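# Lock the press lever up and seat blade strap on wire

## Task

Lift the press lever until it latches. Pick up the blade in the orange tray that sits closest to the press. Lower that blade's strap over the wire's tips so each tip passes through a hole in the strap. Every part of this already finished must still hold when the scene ends.

## Robot and tools

Robot: two 6-joint arms, left_arm and right_arm, each with a parallel gripper. Their mounts are near (-0.047, +0.290, +0.019) m and (+0.029, -0.262, +0.016) m, both facing +x. Two head cameras sit on a stand behind the arms.

Frame: every pose and position is in the scene frame. Its origin is at table-top height, halfway between the two nominal bases. +x points out over the table, +z points up, and left_arm is on the +y side. Arm names do not match image sides. end_effector_position is in metres and marks the point between the finger pads, about 1 cm short of the fingertips. end_effector_quat_wxyz gives the hand's orientation. On the gripper, the fingers point along its +z axis and close along its y axis. Reported hand poses can be off by a few centimetres, more at long reach.

Joint order, per arm: waist, shoulder, elbow, wrist pitch, wrist yaw, wrist roll. Shoulder, wrist pitch and wrist yaw have their signs flipped relative to the URDF, in commands and in results. The ranges below use URDF signs: waist -2.618 to 3.054, shoulder 0.000 to 3.142 (so -3.142 to 0 in your numbers), elbow 0.000 to 3.142, wrist pitch -1.571 to 1.571, wrist yaw -1.571 to 1.571, wrist roll -2.094 to 2.094 rad.

execute_actions(actions, cameras): actions is a list of actions. Each action is a table of up to 15 rows, and each row is one 1/30 s step. If a table has fewer than 15 rows, its last row repeats to fill it. Every row has 14 numbers in [-1, 1]: left_arm's six joint values and its opening, then right_arm's six joint values and its opening. Include both arms in every row. Joint values are offsets from the Joint targets as they stood when that action began, not from the previous row. Scale: 1.0 equals 2.224 rad for waist, shoulder and elbow, and 8.485 rad for the three wrist joints. Opening is absolute: +1 fully open, -1 closed. An action that would push a joint more than 0.059 rad beyond its range is refused for both arms. cameras takes a list of names, ["all"], or []. Images come by default only when actions is empty.

move(target, speed, blend, opening_speed, grip_force, blocking, cameras): target is one 14-number row, or a list of up to 15 such rows, in the same layout as above. All joint offsets count from the current Joint targets, including every row of a list. Openings are absolute. speed is the top speed in rad/s of the joint with the farthest to go: 0.01 to 12.57, default 0.5. It can be a single number or one per target. blend, in rad, rounds the corners between listed targets; 0 means a full stop at each. opening_speed is how fast the opening command changes per second on the -1..+1 scale, at least 0.2. Use it to close gently. grip_force is the pad force limit in N, 10 to 50, given once or per arm. It stays set until you change it, and lower values close slowly. blocking=false returns after about 0.5 s while the move carries on. The paths do not avoid obstacles or the other arm. The result adds a move: line with an ending word such as done, off_target, moving, held or fault, plus limits=held if steps were withheld.

wait(seconds 0 to 10): lets time pass while both arms hold their commands. stop(): brakes a running move. zoom_image(camera, region [x0, y0, x1, y1] in pixels, at most 504 by 504): enlarges part of the latest image from that camera. read_manual: returns licence text only. finished_scene(scene): ends the current scene, using that scene's number. Call it only once the goal holds with the robot let go.

Cameras: cam_head_left, cam_head_right, cam_left_wrist and cam_right_wrist, each 672x504. Calibration is given in OpenCV form, but the real poses may differ slightly. Wrist views can lag while the arm moves.

Result lines: Joint positions (rad) and Joint velocities (rad/s) are listed per arm, followed by the finger gap in m (0.094 when fully open). Joint targets are the base for your next offsets. Tool commands gives the current opening commands. To keep a gripper as it is, resend its present value, because 0 is a real command. grip_measured uses the same scale as the opening command. grip_effort_nm is the gripper motor's effort, negative when closing; it is not the pad force. Joint torques are in N m and include the arm's own weight. "joint sent to its limit" means a joint was clipped at its end. "joint command not followed" means the clearance check changed some steps. Step readings list intermediate joint positions. A MOTOR HOT line appears at 75 °C. At 90 °C that arm folds up and stops working for the rest of the scene.

Motion notes: each step, a joint's target is kept within 0.339 rad of its measured angle for the big joints and within 2.2 rad for the wrist joints. Targets that would move the hand more than 200 mm are scaled back. Very small turns may not start. If an arm is stuck pressing on something, command its targets back past its measured positions to release it.

Avoid: dropping parts or letting go of them while they move, and anything leaving the table. Avoid fast impacts and hard pushes on fixed or heavy objects. Avoid contact or squeezing between the two arms, including one gripper closing on the other's fingers. Avoid strain on the wrist camera cables. Avoid holding loads or stretched poses for a long time, which heats the motors. Loose objects may get nudged now and then, so check their positions again before grasping.

Each tool is called after "Emit:" in YAML: its name, and indented under it one key for each argument.

## Session

Emit:
execute_actions:
  actions: []

Scene clock: 0.00 s.
left_arm: end_effector_position=(+0.3358, +0.2784, +0.1661) grip_measured=+1.000 grip_effort_nm=n/a end_effector_quat_wxyz=(+0.687, -0.007, +0.726, +0.013) | right_arm: end_effector_position=(+0.3998, -0.3174, +0.1690) grip_measured=+1.000 grip_effort_nm=n/a end_effector_quat_wxyz=(+0.702, +0.115, +0.702, -0.030)
Joint positions: left_arm=[-0.077 -1.548 0.231 -1.261 0.118 0.001 0.094] | right_arm=[-0.084 -1.547 0.191 -1.344 -0.105 0.121 0.094]
Joint velocities: within noise
Joint torques (N m): no reading
Motor temperatures (°C): left_arm=[27 30 40 39 25 27 27] | right_arm=[27 29 39 43 30 27 29]
Heat: left arm: 40 °C; right arm: 43 °C.
Joint targets: left_arm=[-0.076 -1.539 0.240 -1.255 0.125 0.007] | right_arm=[-0.084 -1.538 0.201 -1.340 -0.099 0.114]
Tool commands: left_gripper/opening=+1.0 right_gripper/opening=+1.0

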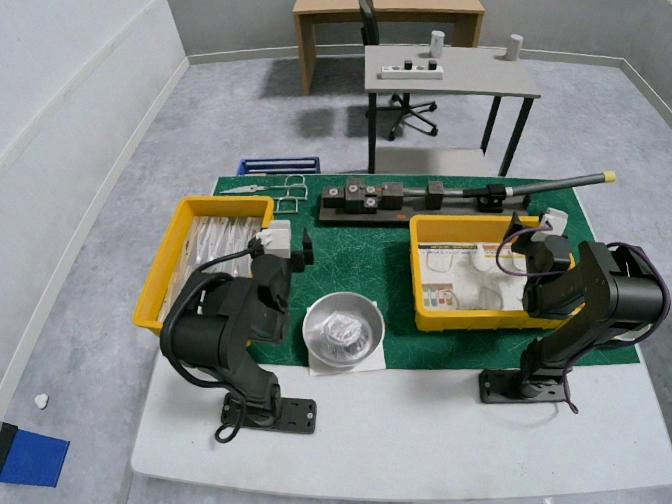

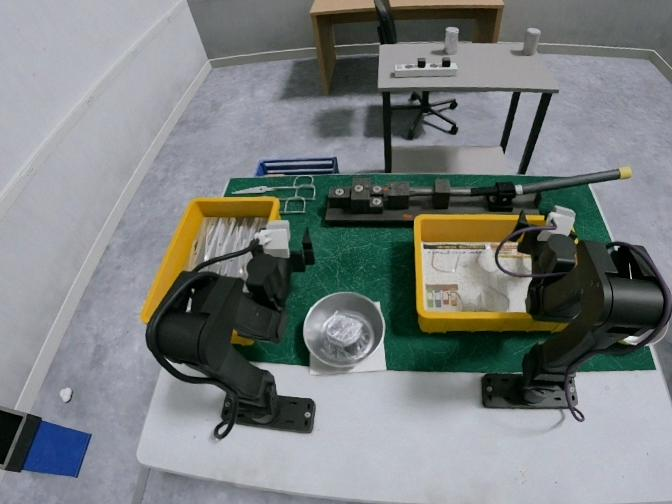

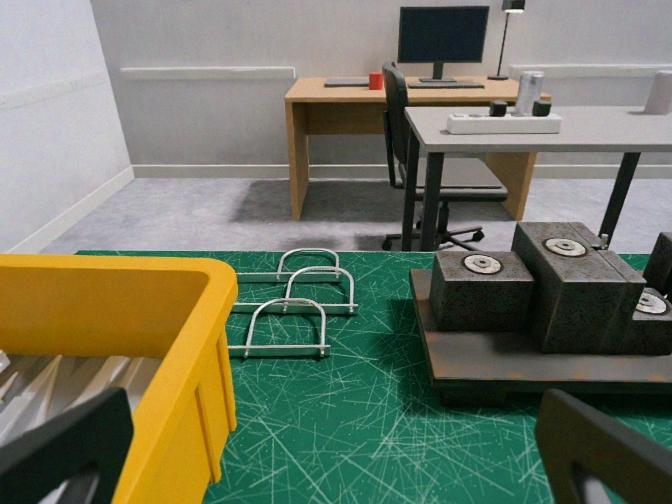

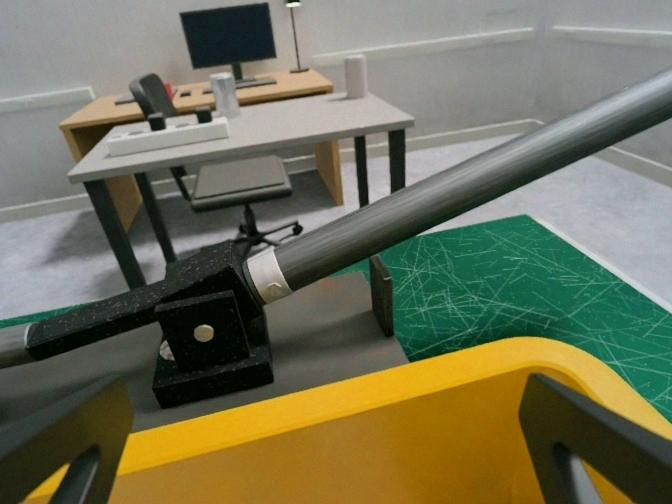

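Emit:
zoom_image:
  camera: "cam_head_right"
  region: [310, 140, 640, 340]

Emit:
zoom_image:
  camera: "cam_head_left"
  region: [130, 150, 390, 350]

Emit:
zoom_image:
  camera: "cam_head_left"
  region: [300, 170, 480, 240]

Emit:
zoom_image:
  camera: "cam_head_left"
  region: [410, 220, 600, 330]

Scaled by 1.527 from the camera's 672x504 image, which has a finer 960x720 frame.

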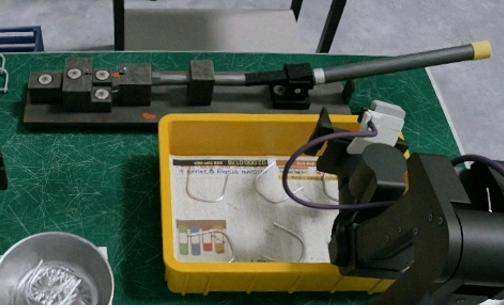

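Scaled by 1.938 from the camera's 672x504 image, which has a finer 960x720 frame.

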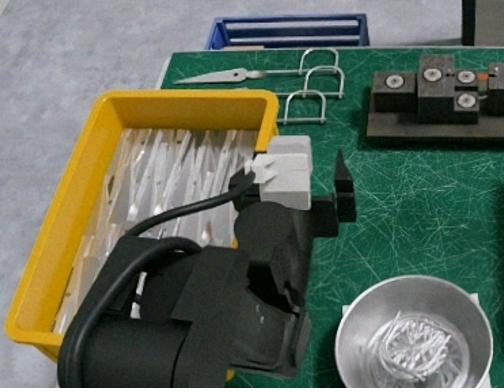

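Scaled by 2.800 from the camera's 672x504 image, which has a finer 960x720 frame.

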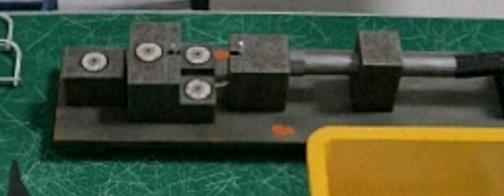

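Scaled by 2.653 from the camera's 672x504 image, which has a finer 960x720 frame.

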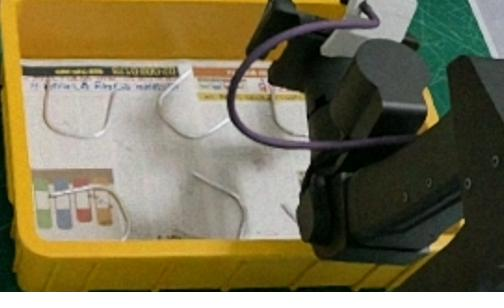

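Emit:
zoom_image:
  camera: "cam_left_wrist"
  region: [400, 200, 672, 420]

Emit:
zoom_image:
  camera: "cam_left_wrist"
  region: [200, 230, 400, 380]

Emit:
zoom_image:
  camera: "cam_head_left"
  region: [160, 190, 280, 280]

Emit:
zoom_image:
  camera: "cam_right_wrist"
  region: [0, 180, 420, 420]

Scaled by 1.853 from the camera's 672x504 image, which has a finer 960x720 frame.

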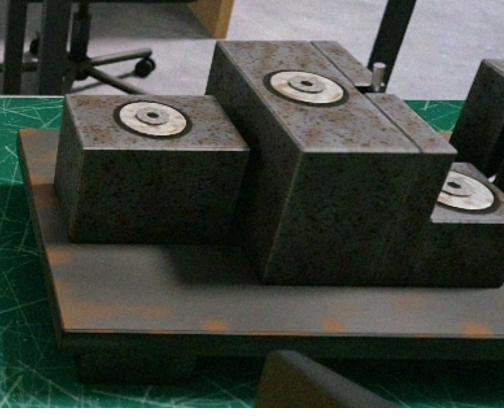

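Scaled by 2.520 from the camera's 672x504 image, which has a finer 960x720 frame.

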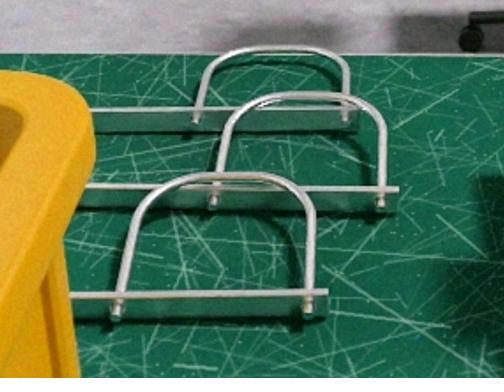

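Scaled by 4.200 from the camera's 672x504 image, which has a finer 960x720 frame.

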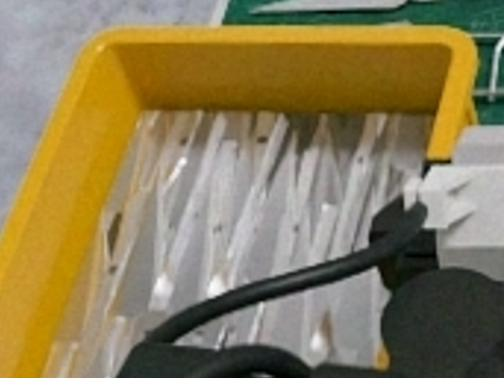

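Scaled by 1.200 from the camera's 672x504 image, which has a finer 960x720 frame.

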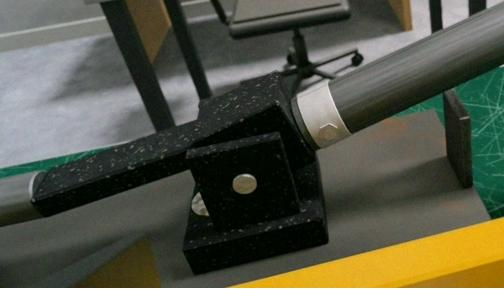

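Emit:
move:
  target: [0.240,-0.0904,0.831,0.3226,-0.0147,0,1, 0.3615,-0.118,0.435,0.1247,0.0117,-0.0134,1]
  speed: 1.0
  cameras: ["all"]

Scene clock: 94.97 s.
left_arm: end_effector_position=(+0.2958, +0.4552, +0.3103) grip_measured=+1.000 grip_effort_nm=0.01 end_effector_quat_wxyz=(+0.219, -0.215, +0.951, +0.049) | right_arm: end_effector_position=(+0.4419, +0.0905, +0.2084) grip_measured=+1.000 grip_effort_nm=0.00 end_effector_quat_wxyz=(+0.546, -0.280, +0.765, +0.196)
Joint positions: left_arm=[0.458 -1.72 2.052 1.451 -0.002 0.001 0.094] | right_arm=[0.726 -1.783 1.125 -0.326 -0.014 -0.001 0.094]
Joint torques (N m): left_arm=[0.28 5.79 9.24 -0.61 -0.05 0.01] | right_arm=[-0.12 7.64 10.5 -1.33 0.11 -0.06]
Motor temperatures (°C): left_arm=[26 30 40 45 25 27 27] | right_arm=[26 30 39 44 29 26 28]
Heat: left arm: 45 °C; right arm: 44 °C.
Joint targets: left_arm=[0.457 -1.741 2.089 1.482 0.000 0.007] | right_arm=[0.720 -1.800 1.168 -0.282 0.000 0.000]
move: off_target (left_arm, right_arm); left_arm: the elbow is farthest, 0.037 rad from its target; right_arm: the elbow is farthest, 0.044 rad from its target
camera_calibration:
cam_left_wrist: T_world_to_cam=[[0.436717, -0.899593, 0.0031992, 0.277361], [-0.899335, -0.436672, -0.02266, 0.508643], [0.0217818, 0.00701887, -0.999738, 0.389614], [0, 0, 0, 1]] pos_world=[0.327826, 0.468887, 0.400151]
cam_right_wrist: T_world_to_cam=[[0.625555, -0.779719, 0.0268233, -0.215685], [-0.527191, -0.4478, -0.722181, 0.462022], [0.57511, 0.437623, -0.691184, -0.0582822], [0, 0, 0, 1]] pos_world=[0.412015, 0.0642251, 0.299165]

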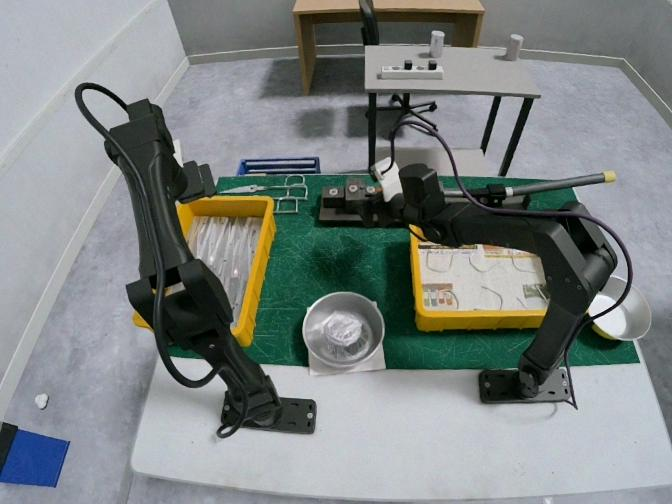

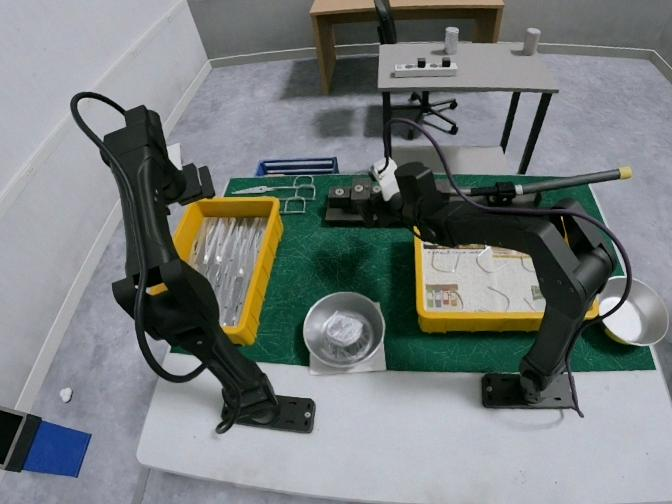

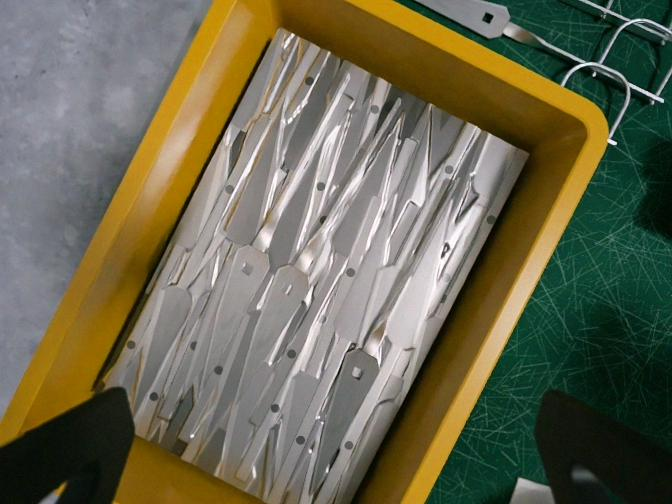

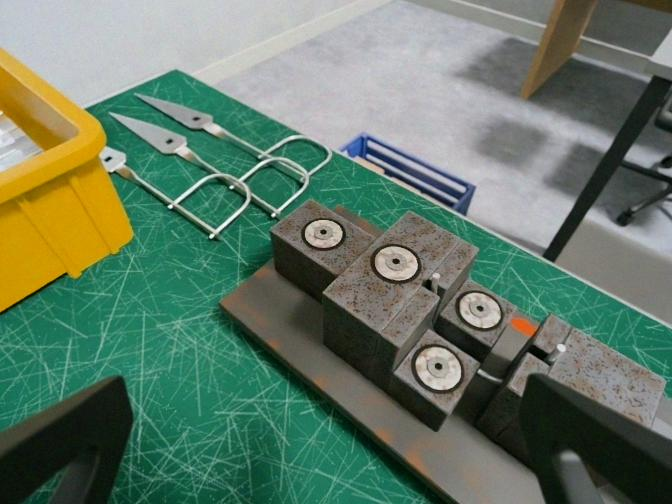

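Emit:
zoom_image:
  camera: "cam_left_wrist"
  region: [320, 80, 580, 340]

Emit:
zoom_image:
  camera: "cam_left_wrist"
  region: [220, 290, 440, 504]

Emit:
zoom_image:
  camera: "cam_right_wrist"
  region: [370, 220, 672, 460]

Emit:
zoom_image:
  camera: "cam_right_wrist"
  region: [90, 70, 350, 260]

Scaled by 1.938 from the camera's 672x504 image, which has a finer 960x720 frame.

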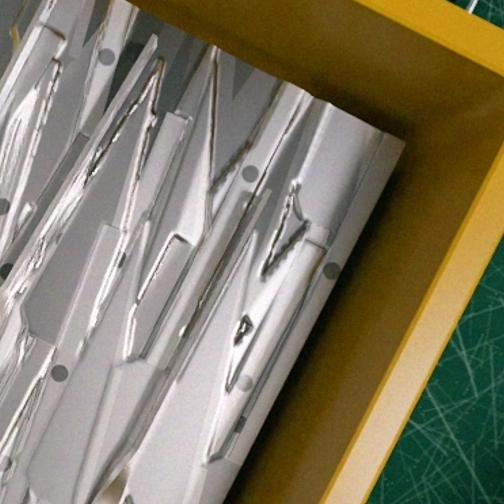

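Scaled by 2.291 from the camera's 672x504 image, which has a finer 960x720 frame.

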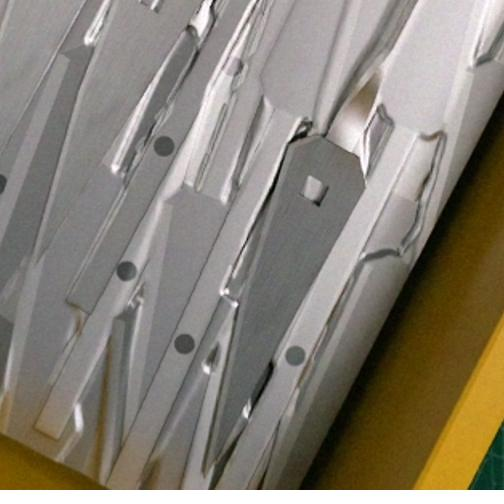

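Scaled by 1.669 from the camera's 672x504 image, which has a finer 960x720 frame.

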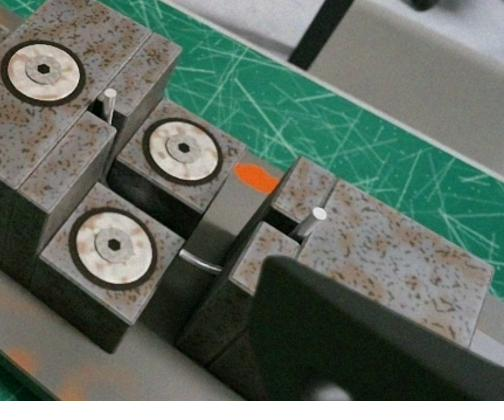

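Scaled by 1.938 from the camera's 672x504 image, which has a finer 960x720 frame.

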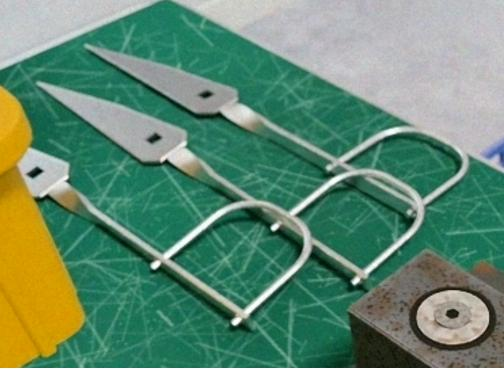

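Emit:
move:
  target: [-0.0917,0.0015,-0.266,-0.0693,0,0,1, 0,0,0,0,0,0,1]
  speed: 1.0
  cameras: ["cam_left_wrist"]

Emit:
zoom_image:
  camera: "cam_left_wrist"
  region: [100, 0, 604, 378]

Scene clock: 121.70 s.
left_arm: end_effector_position=(+0.3570, +0.3871, +0.1770) grip_measured=+1.000 grip_effort_nm=0.01 end_effector_quat_wxyz=(+0.209, -0.113, +0.971, +0.022) | right_arm: end_effector_position=(+0.4419, +0.0905, +0.2084) grip_measured=+1.000 grip_effort_nm=0.00 end_effector_quat_wxyz=(+0.546, -0.280, +0.765, +0.196)
Joint positions: left_arm=[0.247 -1.726 1.512 0.934 -0.005 0.001 0.094] | right_arm=[0.726 -1.783 1.125 -0.326 -0.014 -0.001 0.094]
Joint torques (N m): left_arm=[-0.01 7.49 5.72 -1.19 -0.01 0] | right_arm=[-0.2 7.6 10.48 -1.32 0.07 -0.03]
Motor temperatures (°C): left_arm=[26 29 41 40 25 27 27] | right_arm=[26 32 40 43 29 25 28]
Heat: left arm: 41 °C; right arm: 43 °C.
Joint targets: left_arm=[0.253 -1.737 1.497 0.894 0.000 0.007] | right_arm=[0.720 -1.800 1.168 -0.282 0.000 0.000]
move: off_target (left_arm, right_arm); left_arm: the wrist pitch is farthest, 0.040 rad from its target; right_arm: the wrist pitch is farthest, 0.044 rad from its target
camera_calibration:
cam_left_wrist: T_world_to_cam=[[0.236807, -0.971539, 0.00586922, 0.288499], [-0.971544, -0.236769, 0.00647782, 0.474145], [-0.0049038, -0.0072362, -0.999962, 0.270586], [0, 0, 0, 1]] pos_world=[0.393661, 0.394509, 0.265811]
Images, in order (width x height): cam_left_wrist 672x504.

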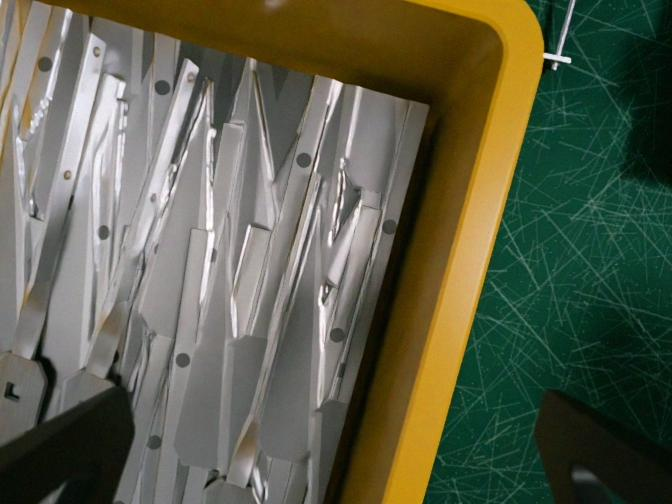

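Scaled by 1.000.

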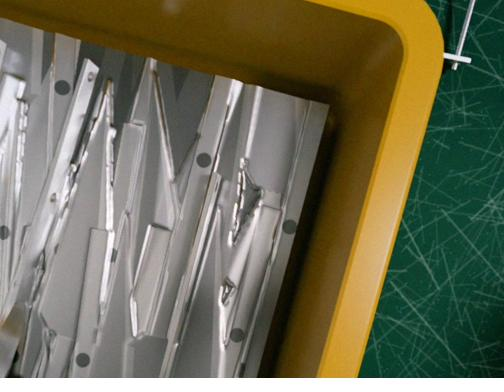

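Emit:
move:
  target:
    - [0,0,0,0,0,0,1, -0.1,0.0485,-0.1115,-0.0166,0,0,1]
    - [0,0,0,0,0,0,1, -0.6713,0.0485,-0.1115,-0.0166,0.0893,0,-1]
  speed: 1.2
  blend: [0.1,0]
  cameras: ["cam_head_left","cam_head_right","cam_right_wrist"]

Scene clock: 209.77 s.
left_arm: end_effector_position=(+0.3573, +0.3872, +0.1771) grip_measured=+1.000 grip_effort_nm=0.01 end_effector_quat_wxyz=(+0.210, -0.113, +0.971, +0.022) | right_arm: end_effector_position=(+0.4400, -0.5098, +0.1834) grip_measured=-0.989 grip_effort_nm=-0.61 end_effector_quat_wxyz=(+0.589, +0.126, +0.794, +0.078)
Joint positions: left_arm=[0.247 -1.726 1.512 0.932 -0.005 0.001 0.094] | right_arm=[-0.782 -1.725 0.936 -0.384 0.73 0.01 0.001]
Joint torques (N m): left_arm=[0.05 7.47 5.72 -1.2 0 0] | right_arm=[0.47 10.41 4.97 -1.9 0.36 -0.06]
Heat: left arm: 40 °C; right arm: 42 °C.
Joint targets: left_arm=[0.253 -1.737 1.497 0.894 0.000 0.007] | right_arm=[-0.773 -1.692 0.920 -0.423 0.758 0.000]
move: off_target (left_arm, right_arm); target 2's new numbers were sent with right_arm's wrist pitch 0.039 rad from that target; left_arm: the wrist pitch is farthest, 0.038 rad from its target; right_arm: the wrist pitch is farthest, 0.039 rad from its target
camera_calibration:
cam_right_wrist: T_world_to_cam=[[-0.130032, -0.959118, -0.251366, -0.389915], [-0.648487, 0.274044, -0.710186, 0.593303], [0.750038, 0.0706604, -0.65761, -0.0820139], [0, 0, 0, 1]] pos_world=[0.395561, -0.53077, 0.269411]
Images, in order (width x height): cam_head_left 672x504, cam_head_right 672x504, cam_right_wrist 672x504.

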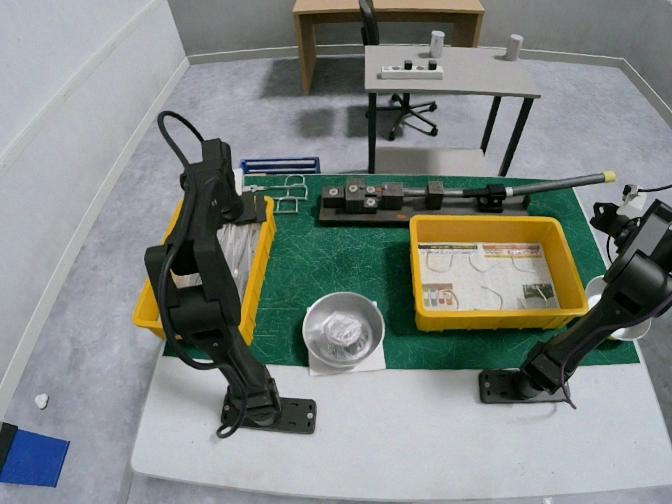

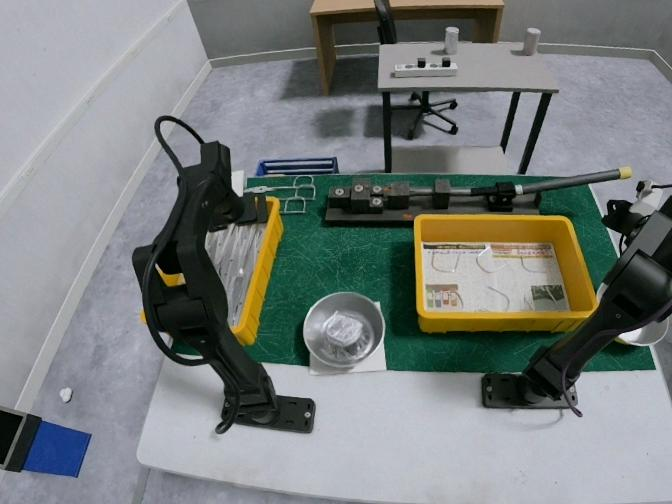

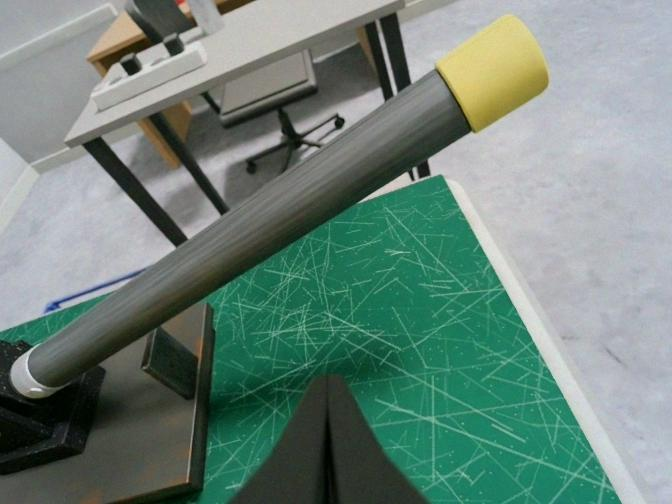

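Emit:
move:
  target:
    - [0,0,0,0,0,0,1, 0.011,-0.0872,0.1093,0.0271,-0.0104,0,-1]
    - [0,0,0,0,0,0,1, 0.0724,-0.2032,0.2581,0.0357,-0.0257,0,-1]
  speed: 0.7
  cameras: ["cam_head_left","cam_head_right","cam_right_wrist"]

Scene clock: 276.93 s.
left_arm: end_effector_position=(+0.3573, +0.3872, +0.1771) grip_measured=+1.000 grip_effort_nm=0.01 end_effector_quat_wxyz=(+0.210, -0.113, +0.971, +0.022) | right_arm: end_effector_position=(+0.5503, -0.5356, +0.1326) grip_measured=-0.989 grip_effort_nm=-0.61 end_effector_quat_wxyz=(+0.523, +0.145, +0.837, +0.073)
Joint positions: left_arm=[0.247 -1.726 1.512 0.932 -0.005 0.001 0.094] | right_arm=[-0.627 -2.133 1.444 -0.148 0.54 0.01 0.001]
Joint torques (N m): left_arm=[-0.01 7.49 5.72 -1.2 0 0] | right_arm=[0.64 10.95 10.99 -1.28 0.1 -0.06]
Heat: left arm: 40 °C; right arm: 44 °C.
Joint targets: left_arm=[0.253 -1.737 1.497 0.894 0.000 0.007] | right_arm=[-0.612 -2.144 1.495 -0.120 0.540 0.000]
move: off_target (left_arm, right_arm); left_arm: the wrist pitch is farthest, 0.038 rad from its target; right_arm: the elbow is farthest, 0.050 rad from its target
camera_calibration:
cam_right_wrist: T_world_to_cam=[[-0.184276, -0.950628, -0.249696, -0.37882], [-0.748146, 0.300425, -0.591627, 0.689027], [0.637432, 0.0777862, -0.76657, -0.11604], [0, 0, 0, 1]] pos_world=[0.519653, -0.558091, 0.224105]
Images, in order (width x height): cam_head_left 672x504, cam_head_right 672x504, cam_right_wrist 672x504.

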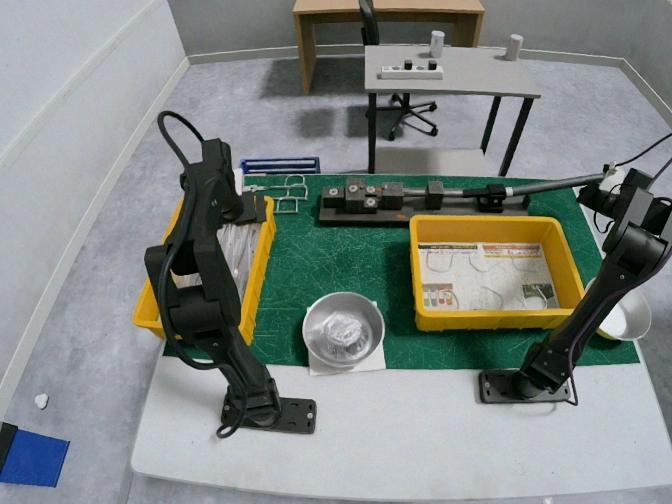

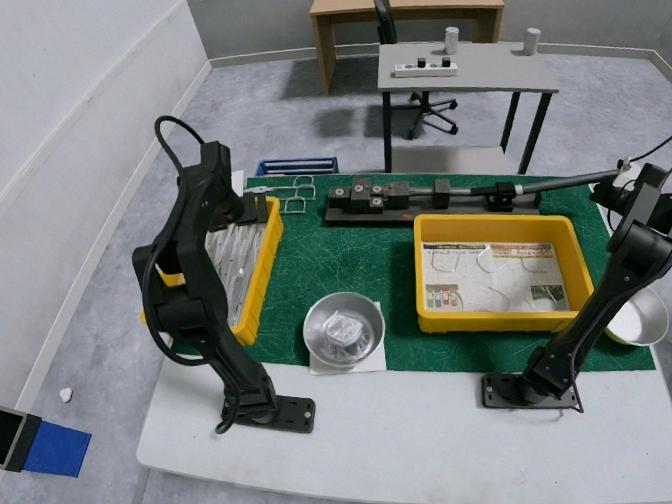

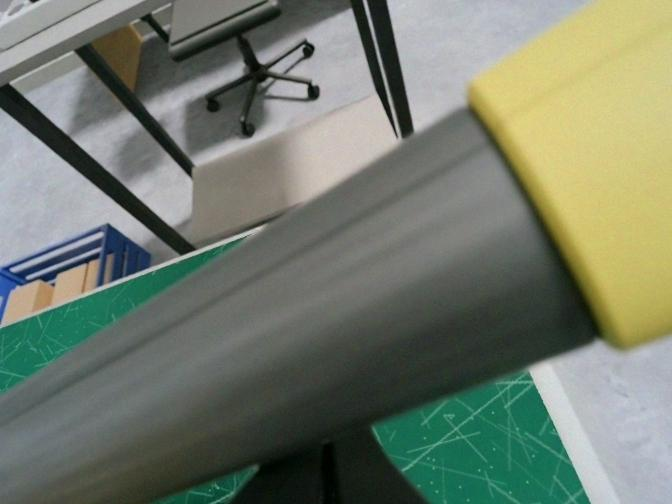

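Emit:
move:
  target: [0,0,0,0,0,0,1, 0.0144,0.0624,0.0736,0.044,-0.0034,0,-1]
  speed: 0.3
  cameras: ["cam_head_left","cam_right_wrist"]

Emit:
zoom_image:
  camera: "cam_head_left"
  region: [310, 150, 640, 240]

Scene clock: 314.33 s.
left_arm: end_effector_position=(+0.3573, +0.3872, +0.1771) grip_measured=+1.000 grip_effort_nm=0.01 end_effector_quat_wxyz=(+0.210, -0.113, +0.971, +0.022) | right_arm: end_effector_position=(+0.5350, -0.5229, +0.1555) grip_measured=-0.989 grip_effort_nm=-0.60 end_effector_quat_wxyz=(+0.444, +0.184, +0.873, +0.087)
Joint positions: left_arm=[0.247 -1.726 1.512 0.932 -0.005 0.001 0.094] | right_arm=[-0.608 -2.066 1.593 0.256 0.48 0.01 0.001]
Joint torques (N m): left_arm=[0.05 7.46 5.75 -1.2 0.01 0.01] | right_arm=[1.68 16.42 12.48 -1.42 0.42 -0.04]
Motor temperatures (°C): left_arm=[25 30 38 39 25 27 27] | right_arm=[26 37 44 41 28 24 28]
Heat: left arm: 39 °C; right arm: 44 °C.
Joint targets: left_arm=[0.253 -1.737 1.497 0.894 0.000 0.007] | right_arm=[-0.580 -2.005 1.658 0.253 0.511 0.000]
move: off_target (left_arm, right_arm); left_arm: the wrist pitch is farthest, 0.038 rad from its target; right_arm: the elbow is farthest, 0.066 rad from its target
camera_calibration:
cam_right_wrist: T_world_to_cam=[[-0.258694, -0.921835, -0.288614, -0.302978], [-0.826111, 0.365983, -0.428482, 0.738], [0.500618, 0.127582, -0.856215, 0.0234729], [0, 0, 0, 1]] pos_world=[0.519541, -0.552386, 0.248874]
Images, in order (width x height): cam_head_left 672x504, cam_right_wrist 672x504.

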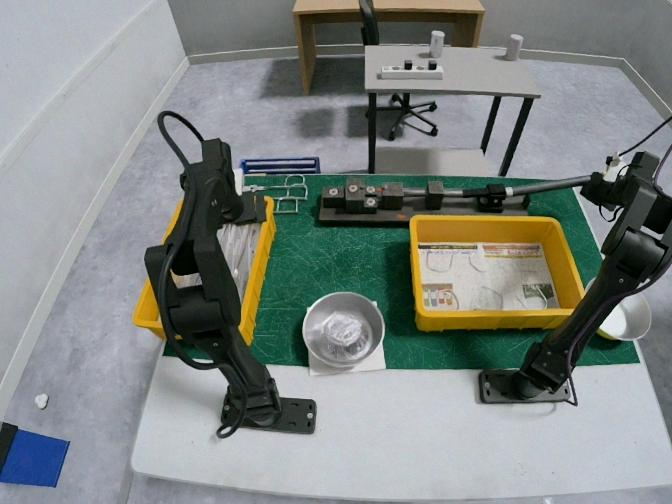

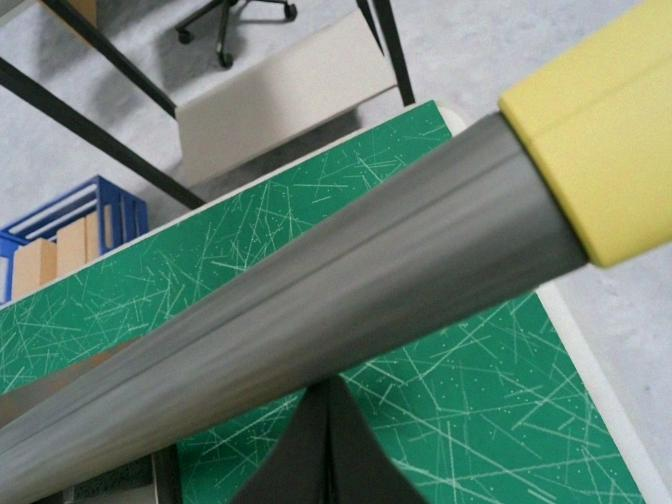

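Scaled by 1.527 from the camera's 672x504 image, which has a finer 960x720 frame.

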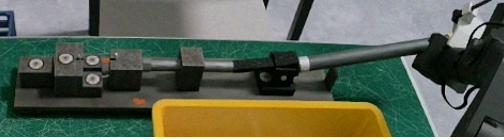

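Emit:
move:
  target:
    - [0,0,0,0,0,0,1, -0.0472,-0.0786,-0.1122,-0.05,0.0114,0,-1]
    - [0,0,0,0,0,0,1, -0.0256,-0.149,0.005,-0.0377,0.0061,0,-1]
  speed: 0.4
  cameras: ["cam_head_left","cam_right_wrist"]

Scene clock: 364.93 s.
left_arm: end_effector_position=(+0.3573, +0.3872, +0.1771) grip_measured=+1.000 grip_effort_nm=0.01 end_effector_quat_wxyz=(+0.210, -0.113, +0.971, +0.022) | right_arm: end_effector_position=(+0.5662, -0.5785, +0.1155) grip_measured=-0.989 grip_effort_nm=-0.58 end_effector_quat_wxyz=(+0.526, +0.154, +0.833, +0.068)
Joint positions: left_arm=[0.247 -1.726 1.512 0.932 -0.005 0.001 0.094] | right_arm=[-0.673 -2.291 1.633 -0.116 0.563 0.001 0.001]
Joint torques (N m): left_arm=[0.01 7.45 5.74 -1.2 0 0] | right_arm=[2.19 9.54 9.55 -1.11 0.09 -0.03]
Motor temperatures (°C): left_arm=[25 30 38 39 25 27 27] | right_arm=[26 47 43 40 28 24 28]
Heat: left arm: 39 °C; right arm: 47 °C.
Joint targets: left_arm=[0.253 -1.737 1.497 0.894 0.000 0.007] | right_arm=[-0.637 -2.337 1.669 -0.067 0.563 0.000]
move: off_target (left_arm, right_arm); left_arm: the wrist pitch is farthest, 0.038 rad from its target; right_arm: the wrist pitch is farthest, 0.049 rad from its target
camera_calibration:
cam_right_wrist: T_world_to_cam=[[-0.203933, -0.945804, -0.252718, -0.406763], [-0.73783, 0.318154, -0.595303, 0.708558], [0.643443, 0.065061, -0.762724, -0.147122], [0, 0, 0, 1]] pos_world=[0.534508, -0.600577, 0.206797]
Images, in order (width x height): cam_head_left 672x504, cam_right_wrist 672x504.

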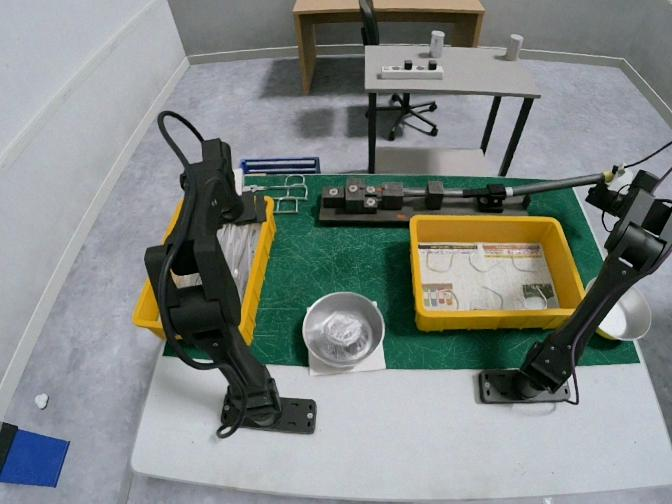

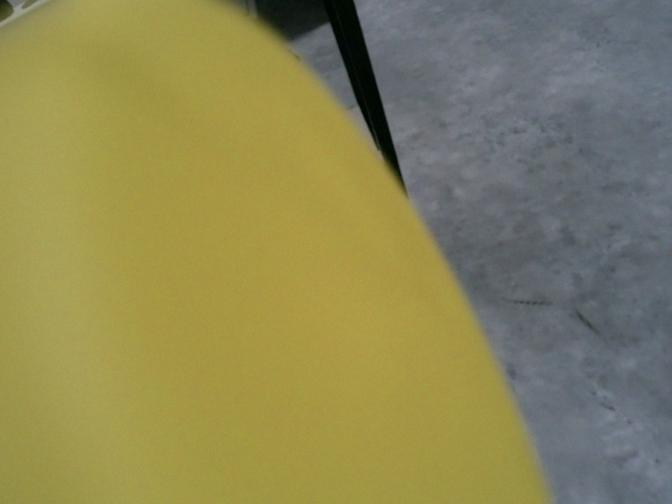

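Emit:
move:
  target:
    - [0,0,0,0,0,0,1, -0.0216,0.0707,-0.1172,-0.0123,0.0053,0,-1]
    - [0,0,0,0,0,0,1, 0.0083,0.0675,-0.0994,-0.0085,-0.002,0,-1]
  speed: 0.4
  cameras: ["cam_right_wrist"]

Scene clock: 398.80 s.
left_arm: end_effector_position=(+0.3573, +0.3872, +0.1771) grip_measured=+1.000 grip_effort_nm=0.01 end_effector_quat_wxyz=(+0.210, -0.113, +0.971, +0.022) | right_arm: end_effector_position=(+0.5342, -0.5521, +0.0834) grip_measured=-0.989 grip_effort_nm=-0.58 end_effector_quat_wxyz=(+0.492, +0.176, +0.848, +0.084)
Joint positions: left_arm=[0.247 -1.726 1.512 0.932 -0.005 0.001 0.094] | right_arm=[-0.67 -2.211 1.424 -0.159 0.552 0.01 0.001]
Joint torques (N m): left_arm=[-0.01 7.46 5.72 -1.21 -0.01 0] | right_arm=[3.32 14.15 8.24 -1.32 0.08 -0.06]
Motor temperatures (°C): left_arm=[25 30 38 39 25 27 26] | right_arm=[26 41 42 39 28 24 28]
Heat: left arm: 39 °C; right arm: 42 °C.
Joint targets: left_arm=[0.253 -1.737 1.497 0.894 0.000 0.007] | right_arm=[-0.619 -2.187 1.448 -0.139 0.546 0.000]
move: off_target (left_arm, right_arm); left_arm: the wrist pitch is farthest, 0.038 rad from its target; right_arm: the waist is farthest, 0.051 rad from its target
camera_calibration:
cam_right_wrist: T_world_to_cam=[[-0.23249, -0.927762, -0.291902, -0.367892], [-0.773445, 0.358328, -0.522862, 0.692597], [0.589688, 0.10421, -0.80088, -0.0992589], [0, 0, 0, 1]] pos_world=[0.508686, -0.579149, 0.17525]
Images, in order (width x height): cam_right_wrist 672x504.

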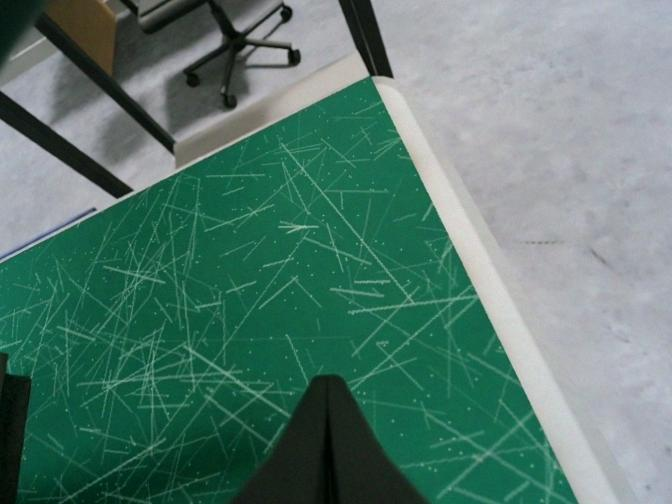

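Emit:
wait:
  seconds: 0
  cameras: ["cam_head_left","cam_head_right"]

Emit:
zoom_image:
  camera: "cam_head_right"
  region: [460, 130, 672, 290]

Emit:
zoom_image:
  camera: "cam_head_left"
  region: [460, 130, 672, 290]

Scene clock: 404.67 s.
left_arm: end_effector_position=(+0.3573, +0.3872, +0.1771) grip_measured=+1.000 grip_effort_nm=0.01 end_effector_quat_wxyz=(+0.210, -0.113, +0.971, +0.022) | right_arm: end_effector_position=(+0.5342, -0.5521, +0.0834) grip_measured=-0.989 grip_effort_nm=-0.58 end_effector_quat_wxyz=(+0.492, +0.176, +0.848, +0.084)
Joint positions: left_arm=[0.247 -1.726 1.512 0.932 -0.005 0.001 0.094] | right_arm=[-0.67 -2.211 1.424 -0.159 0.552 0.01 0.001]
Joint torques (N m): left_arm=[0.05 7.45 5.72 -1.19 0 -0.01] | right_arm=[3.28 14.16 8.17 -1.29 0.05 -0.08]
Heat: left arm: 38 °C; right arm: 43 °C.
Joint targets: left_arm=[0.253 -1.737 1.497 0.894 0.000 0.007] | right_arm=[-0.619 -2.187 1.448 -0.139 0.546 0.000]
Tool commands: left_gripper/opening=+1.0 right_gripper/opening=-1.0
Images, in order (width x height): cam_head_left 672x504, cam_head_right 672x504.

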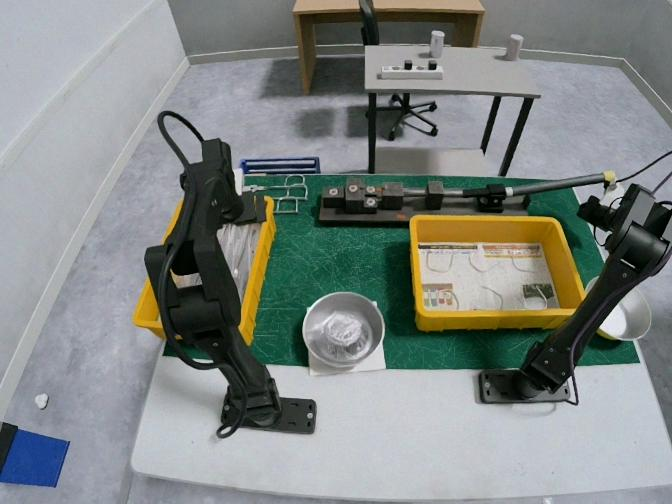

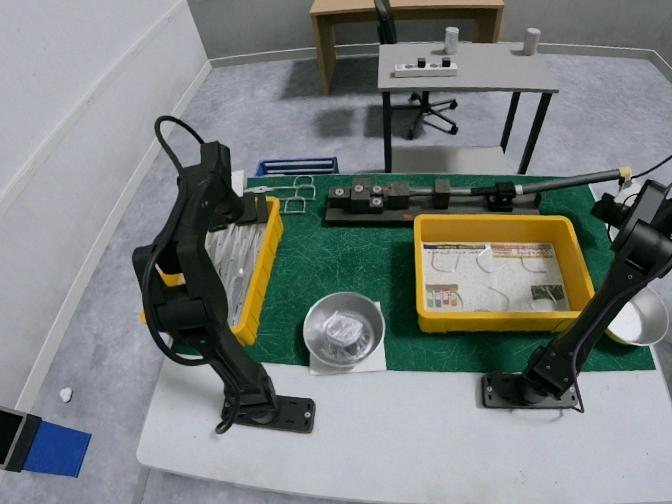

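Scaled by 2.377 from the camera's 672x504 image, which has a finer 960x720 frame.

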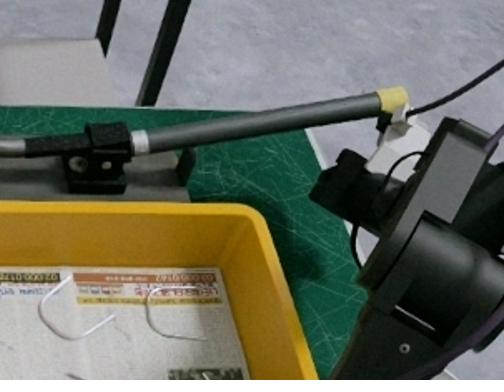

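Scaled by 2.377 from the camera's 672x504 image, which has a finer 960x720 frame.

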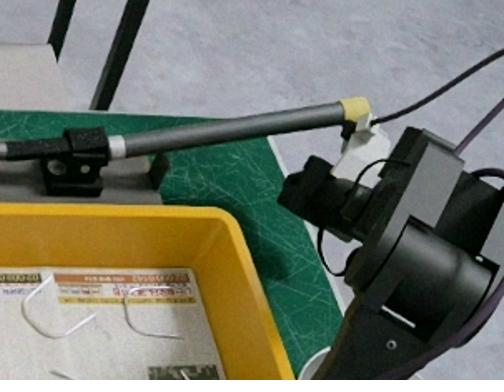

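Emit:
move:
  target:
    - [0,0,0,0,0,0,1, -0.0922,0.0602,-0.1315,-0.0187,0.0233,0,-1]
    - [0,0,0,0,0,0,1, -0.0459,0.1779,-0.2534,-0.0375,0.0164,0.1249,1]
  speed: [0.35,0.8]
  cameras: ["cam_head_left","cam_head_right","cam_right_wrist"]

Emit:
zoom_image:
  camera: "cam_head_left"
  region: [460, 130, 672, 290]

Scene clock: 454.83 s.
left_arm: end_effector_position=(+0.3573, +0.3872, +0.1771) grip_measured=+1.000 grip_effort_nm=0.01 end_effector_quat_wxyz=(+0.210, -0.113, +0.971, +0.022) | right_arm: end_effector_position=(+0.4501, -0.4937, +0.1314) grip_measured=+0.998 grip_effort_nm=0.11 end_effector_quat_wxyz=(+0.428, +0.531, +0.635, +0.363)
Joint positions: left_arm=[0.247 -1.726 1.512 0.932 -0.005 0.001 0.094] | right_arm=[-0.73 -1.823 0.904 -0.419 0.689 1.066 0.094]
Joint torques (N m): left_arm=[0.02 7.47 5.72 -1.2 0 0] | right_arm=[0.43 10.84 4.3 -1.86 0.1 0]
Motor temperatures (°C): left_arm=[25 30 37 38 25 27 26] | right_arm=[27 48 40 39 28 24 28]
Heat: left arm: 38 °C; right arm: 48 °C.
Joint targets: left_arm=[0.253 -1.737 1.497 0.894 0.000 0.007] | right_arm=[-0.721 -1.791 0.885 -0.457 0.685 1.060]
move: off_target (left_arm, right_arm); target 2's new numbers were sent with right_arm's wrist pitch 0.038 rad from that target; left_arm: the wrist pitch is farthest, 0.038 rad from its target; right_arm: the wrist pitch is farthest, 0.038 rad from its target
camera_calibration:
cam_right_wrist: T_world_to_cam=[[-0.387346, -0.186829, -0.902806, 0.196575], [-0.453078, 0.891416, 0.00991944, 0.680794], [0.802922, 0.412883, -0.429935, -0.00967199], [0, 0, 0, 1]] pos_world=[0.392361, -0.566152, 0.166557]
Images, in order (width x height): cam_head_left 672x504, cam_head_right 672x504, cam_right_wrist 672x504.

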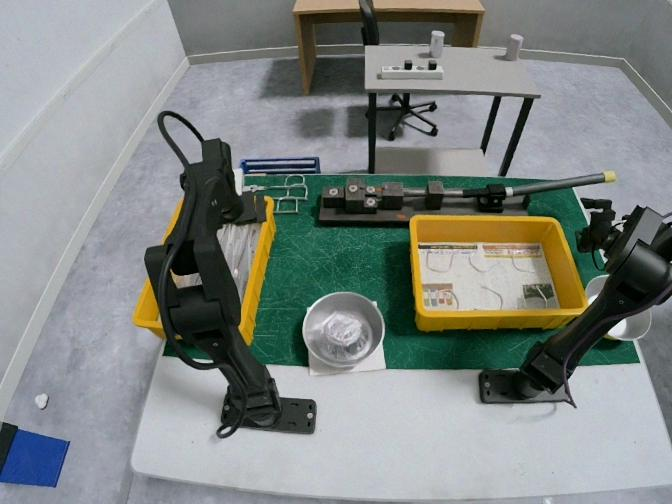

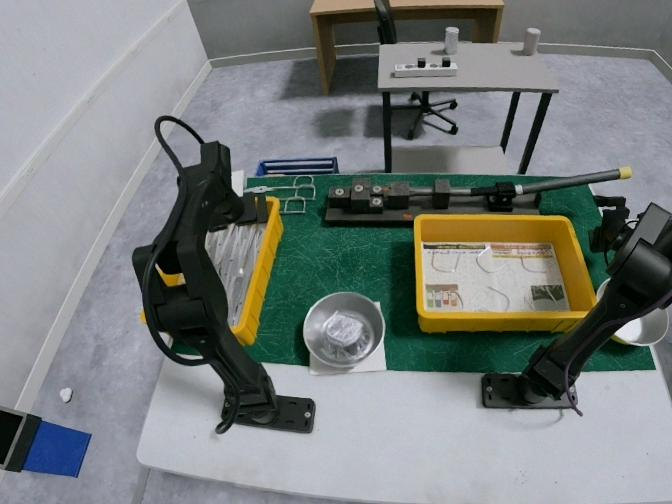

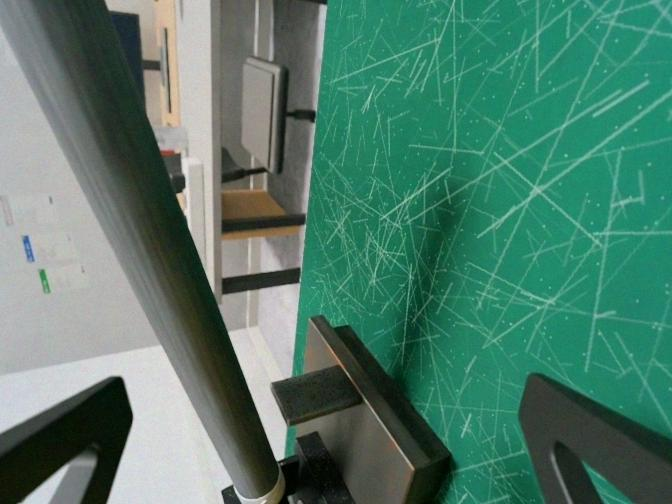

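Scaled by 2.377 from the camera's 672x504 image, which has a finer 960x720 frame.

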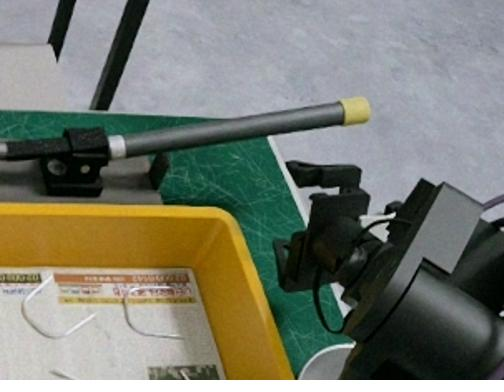

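Emit:
move:
  target:
    - [0,0,0,0,0,0,1, 0.0175,0.0045,0.052,0.0114,-0.0045,0,1]
    - [0,0,0,0,0,0,1, 0.0809,-0.1116,0.2152,0.0237,-0.0205,-0.0094,1]
  speed: 0.4
  cameras: ["cam_head_left","cam_right_wrist"]

Emit:
zoom_image:
  camera: "cam_head_left"
  region: [460, 130, 672, 290]

Scene clock: 481.20 s.
left_arm: end_effector_position=(+0.3573, +0.3872, +0.1771) grip_measured=+1.000 grip_effort_nm=0.01 end_effector_quat_wxyz=(+0.210, -0.113, +0.971, +0.022) | right_arm: end_effector_position=(+0.5617, -0.4850, +0.1716) grip_measured=+0.998 grip_effort_nm=0.11 end_effector_quat_wxyz=(+0.473, +0.465, +0.673, +0.326)
Joint positions: left_arm=[0.247 -1.726 1.512 0.932 -0.005 0.001 0.094] | right_arm=[-0.536 -2.021 1.32 -0.301 0.515 1.003 0.094]
Joint torques (N m): left_arm=[-0.02 7.45 5.71 -1.21 -0.01 -0.01] | right_arm=[0.01 9.39 10.39 -1.22 0.05 -0.17]
Heat: left arm: 38 °C; right arm: 47 °C.
Joint targets: left_arm=[0.253 -1.737 1.497 0.894 0.000 0.007] | right_arm=[-0.541 -2.039 1.363 -0.256 0.511 0.980]
move: off_target (left_arm, right_arm); left_arm: the wrist pitch is farthest, 0.038 rad from its target; right_arm: the wrist pitch is farthest, 0.045 rad from its target
camera_calibration:
cam_right_wrist: T_world_to_cam=[[-0.340846, -0.367103, -0.865482, 0.157674], [-0.502213, 0.849343, -0.162475, 0.759908], [0.794737, 0.379278, -0.473859, -0.0897147], [0, 0, 0, 1]] pos_world=[0.506678, -0.553514, 0.217418]
Images, in order (width x height): cam_head_left 672x504, cam_right_wrist 672x504.

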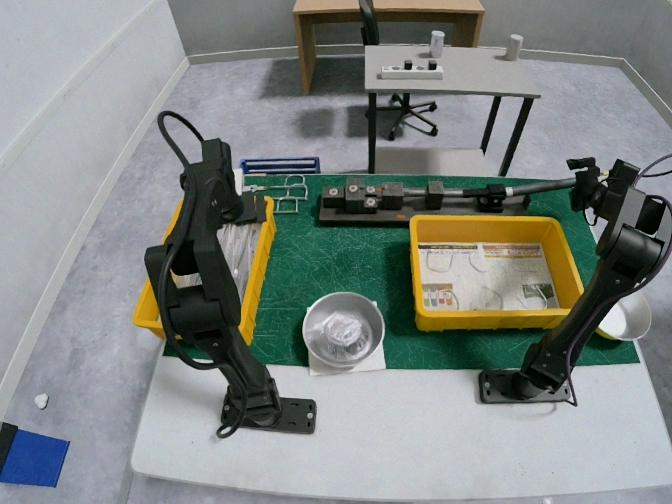

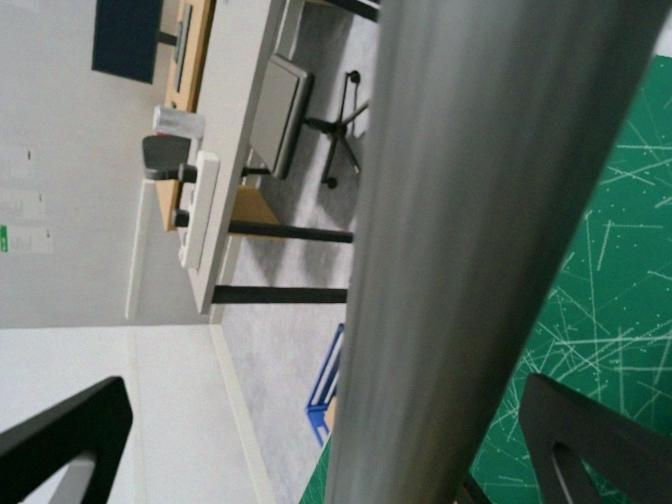

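Scaled by 2.377 from the camera's 672x504 image, which has a finer 960x720 frame.

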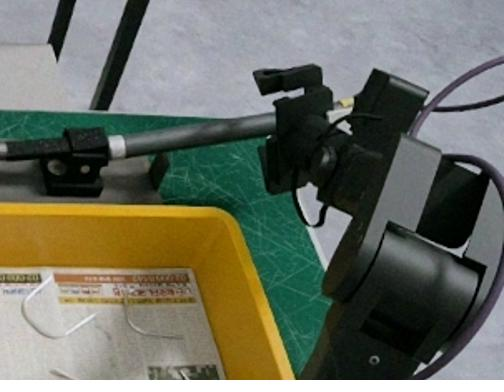

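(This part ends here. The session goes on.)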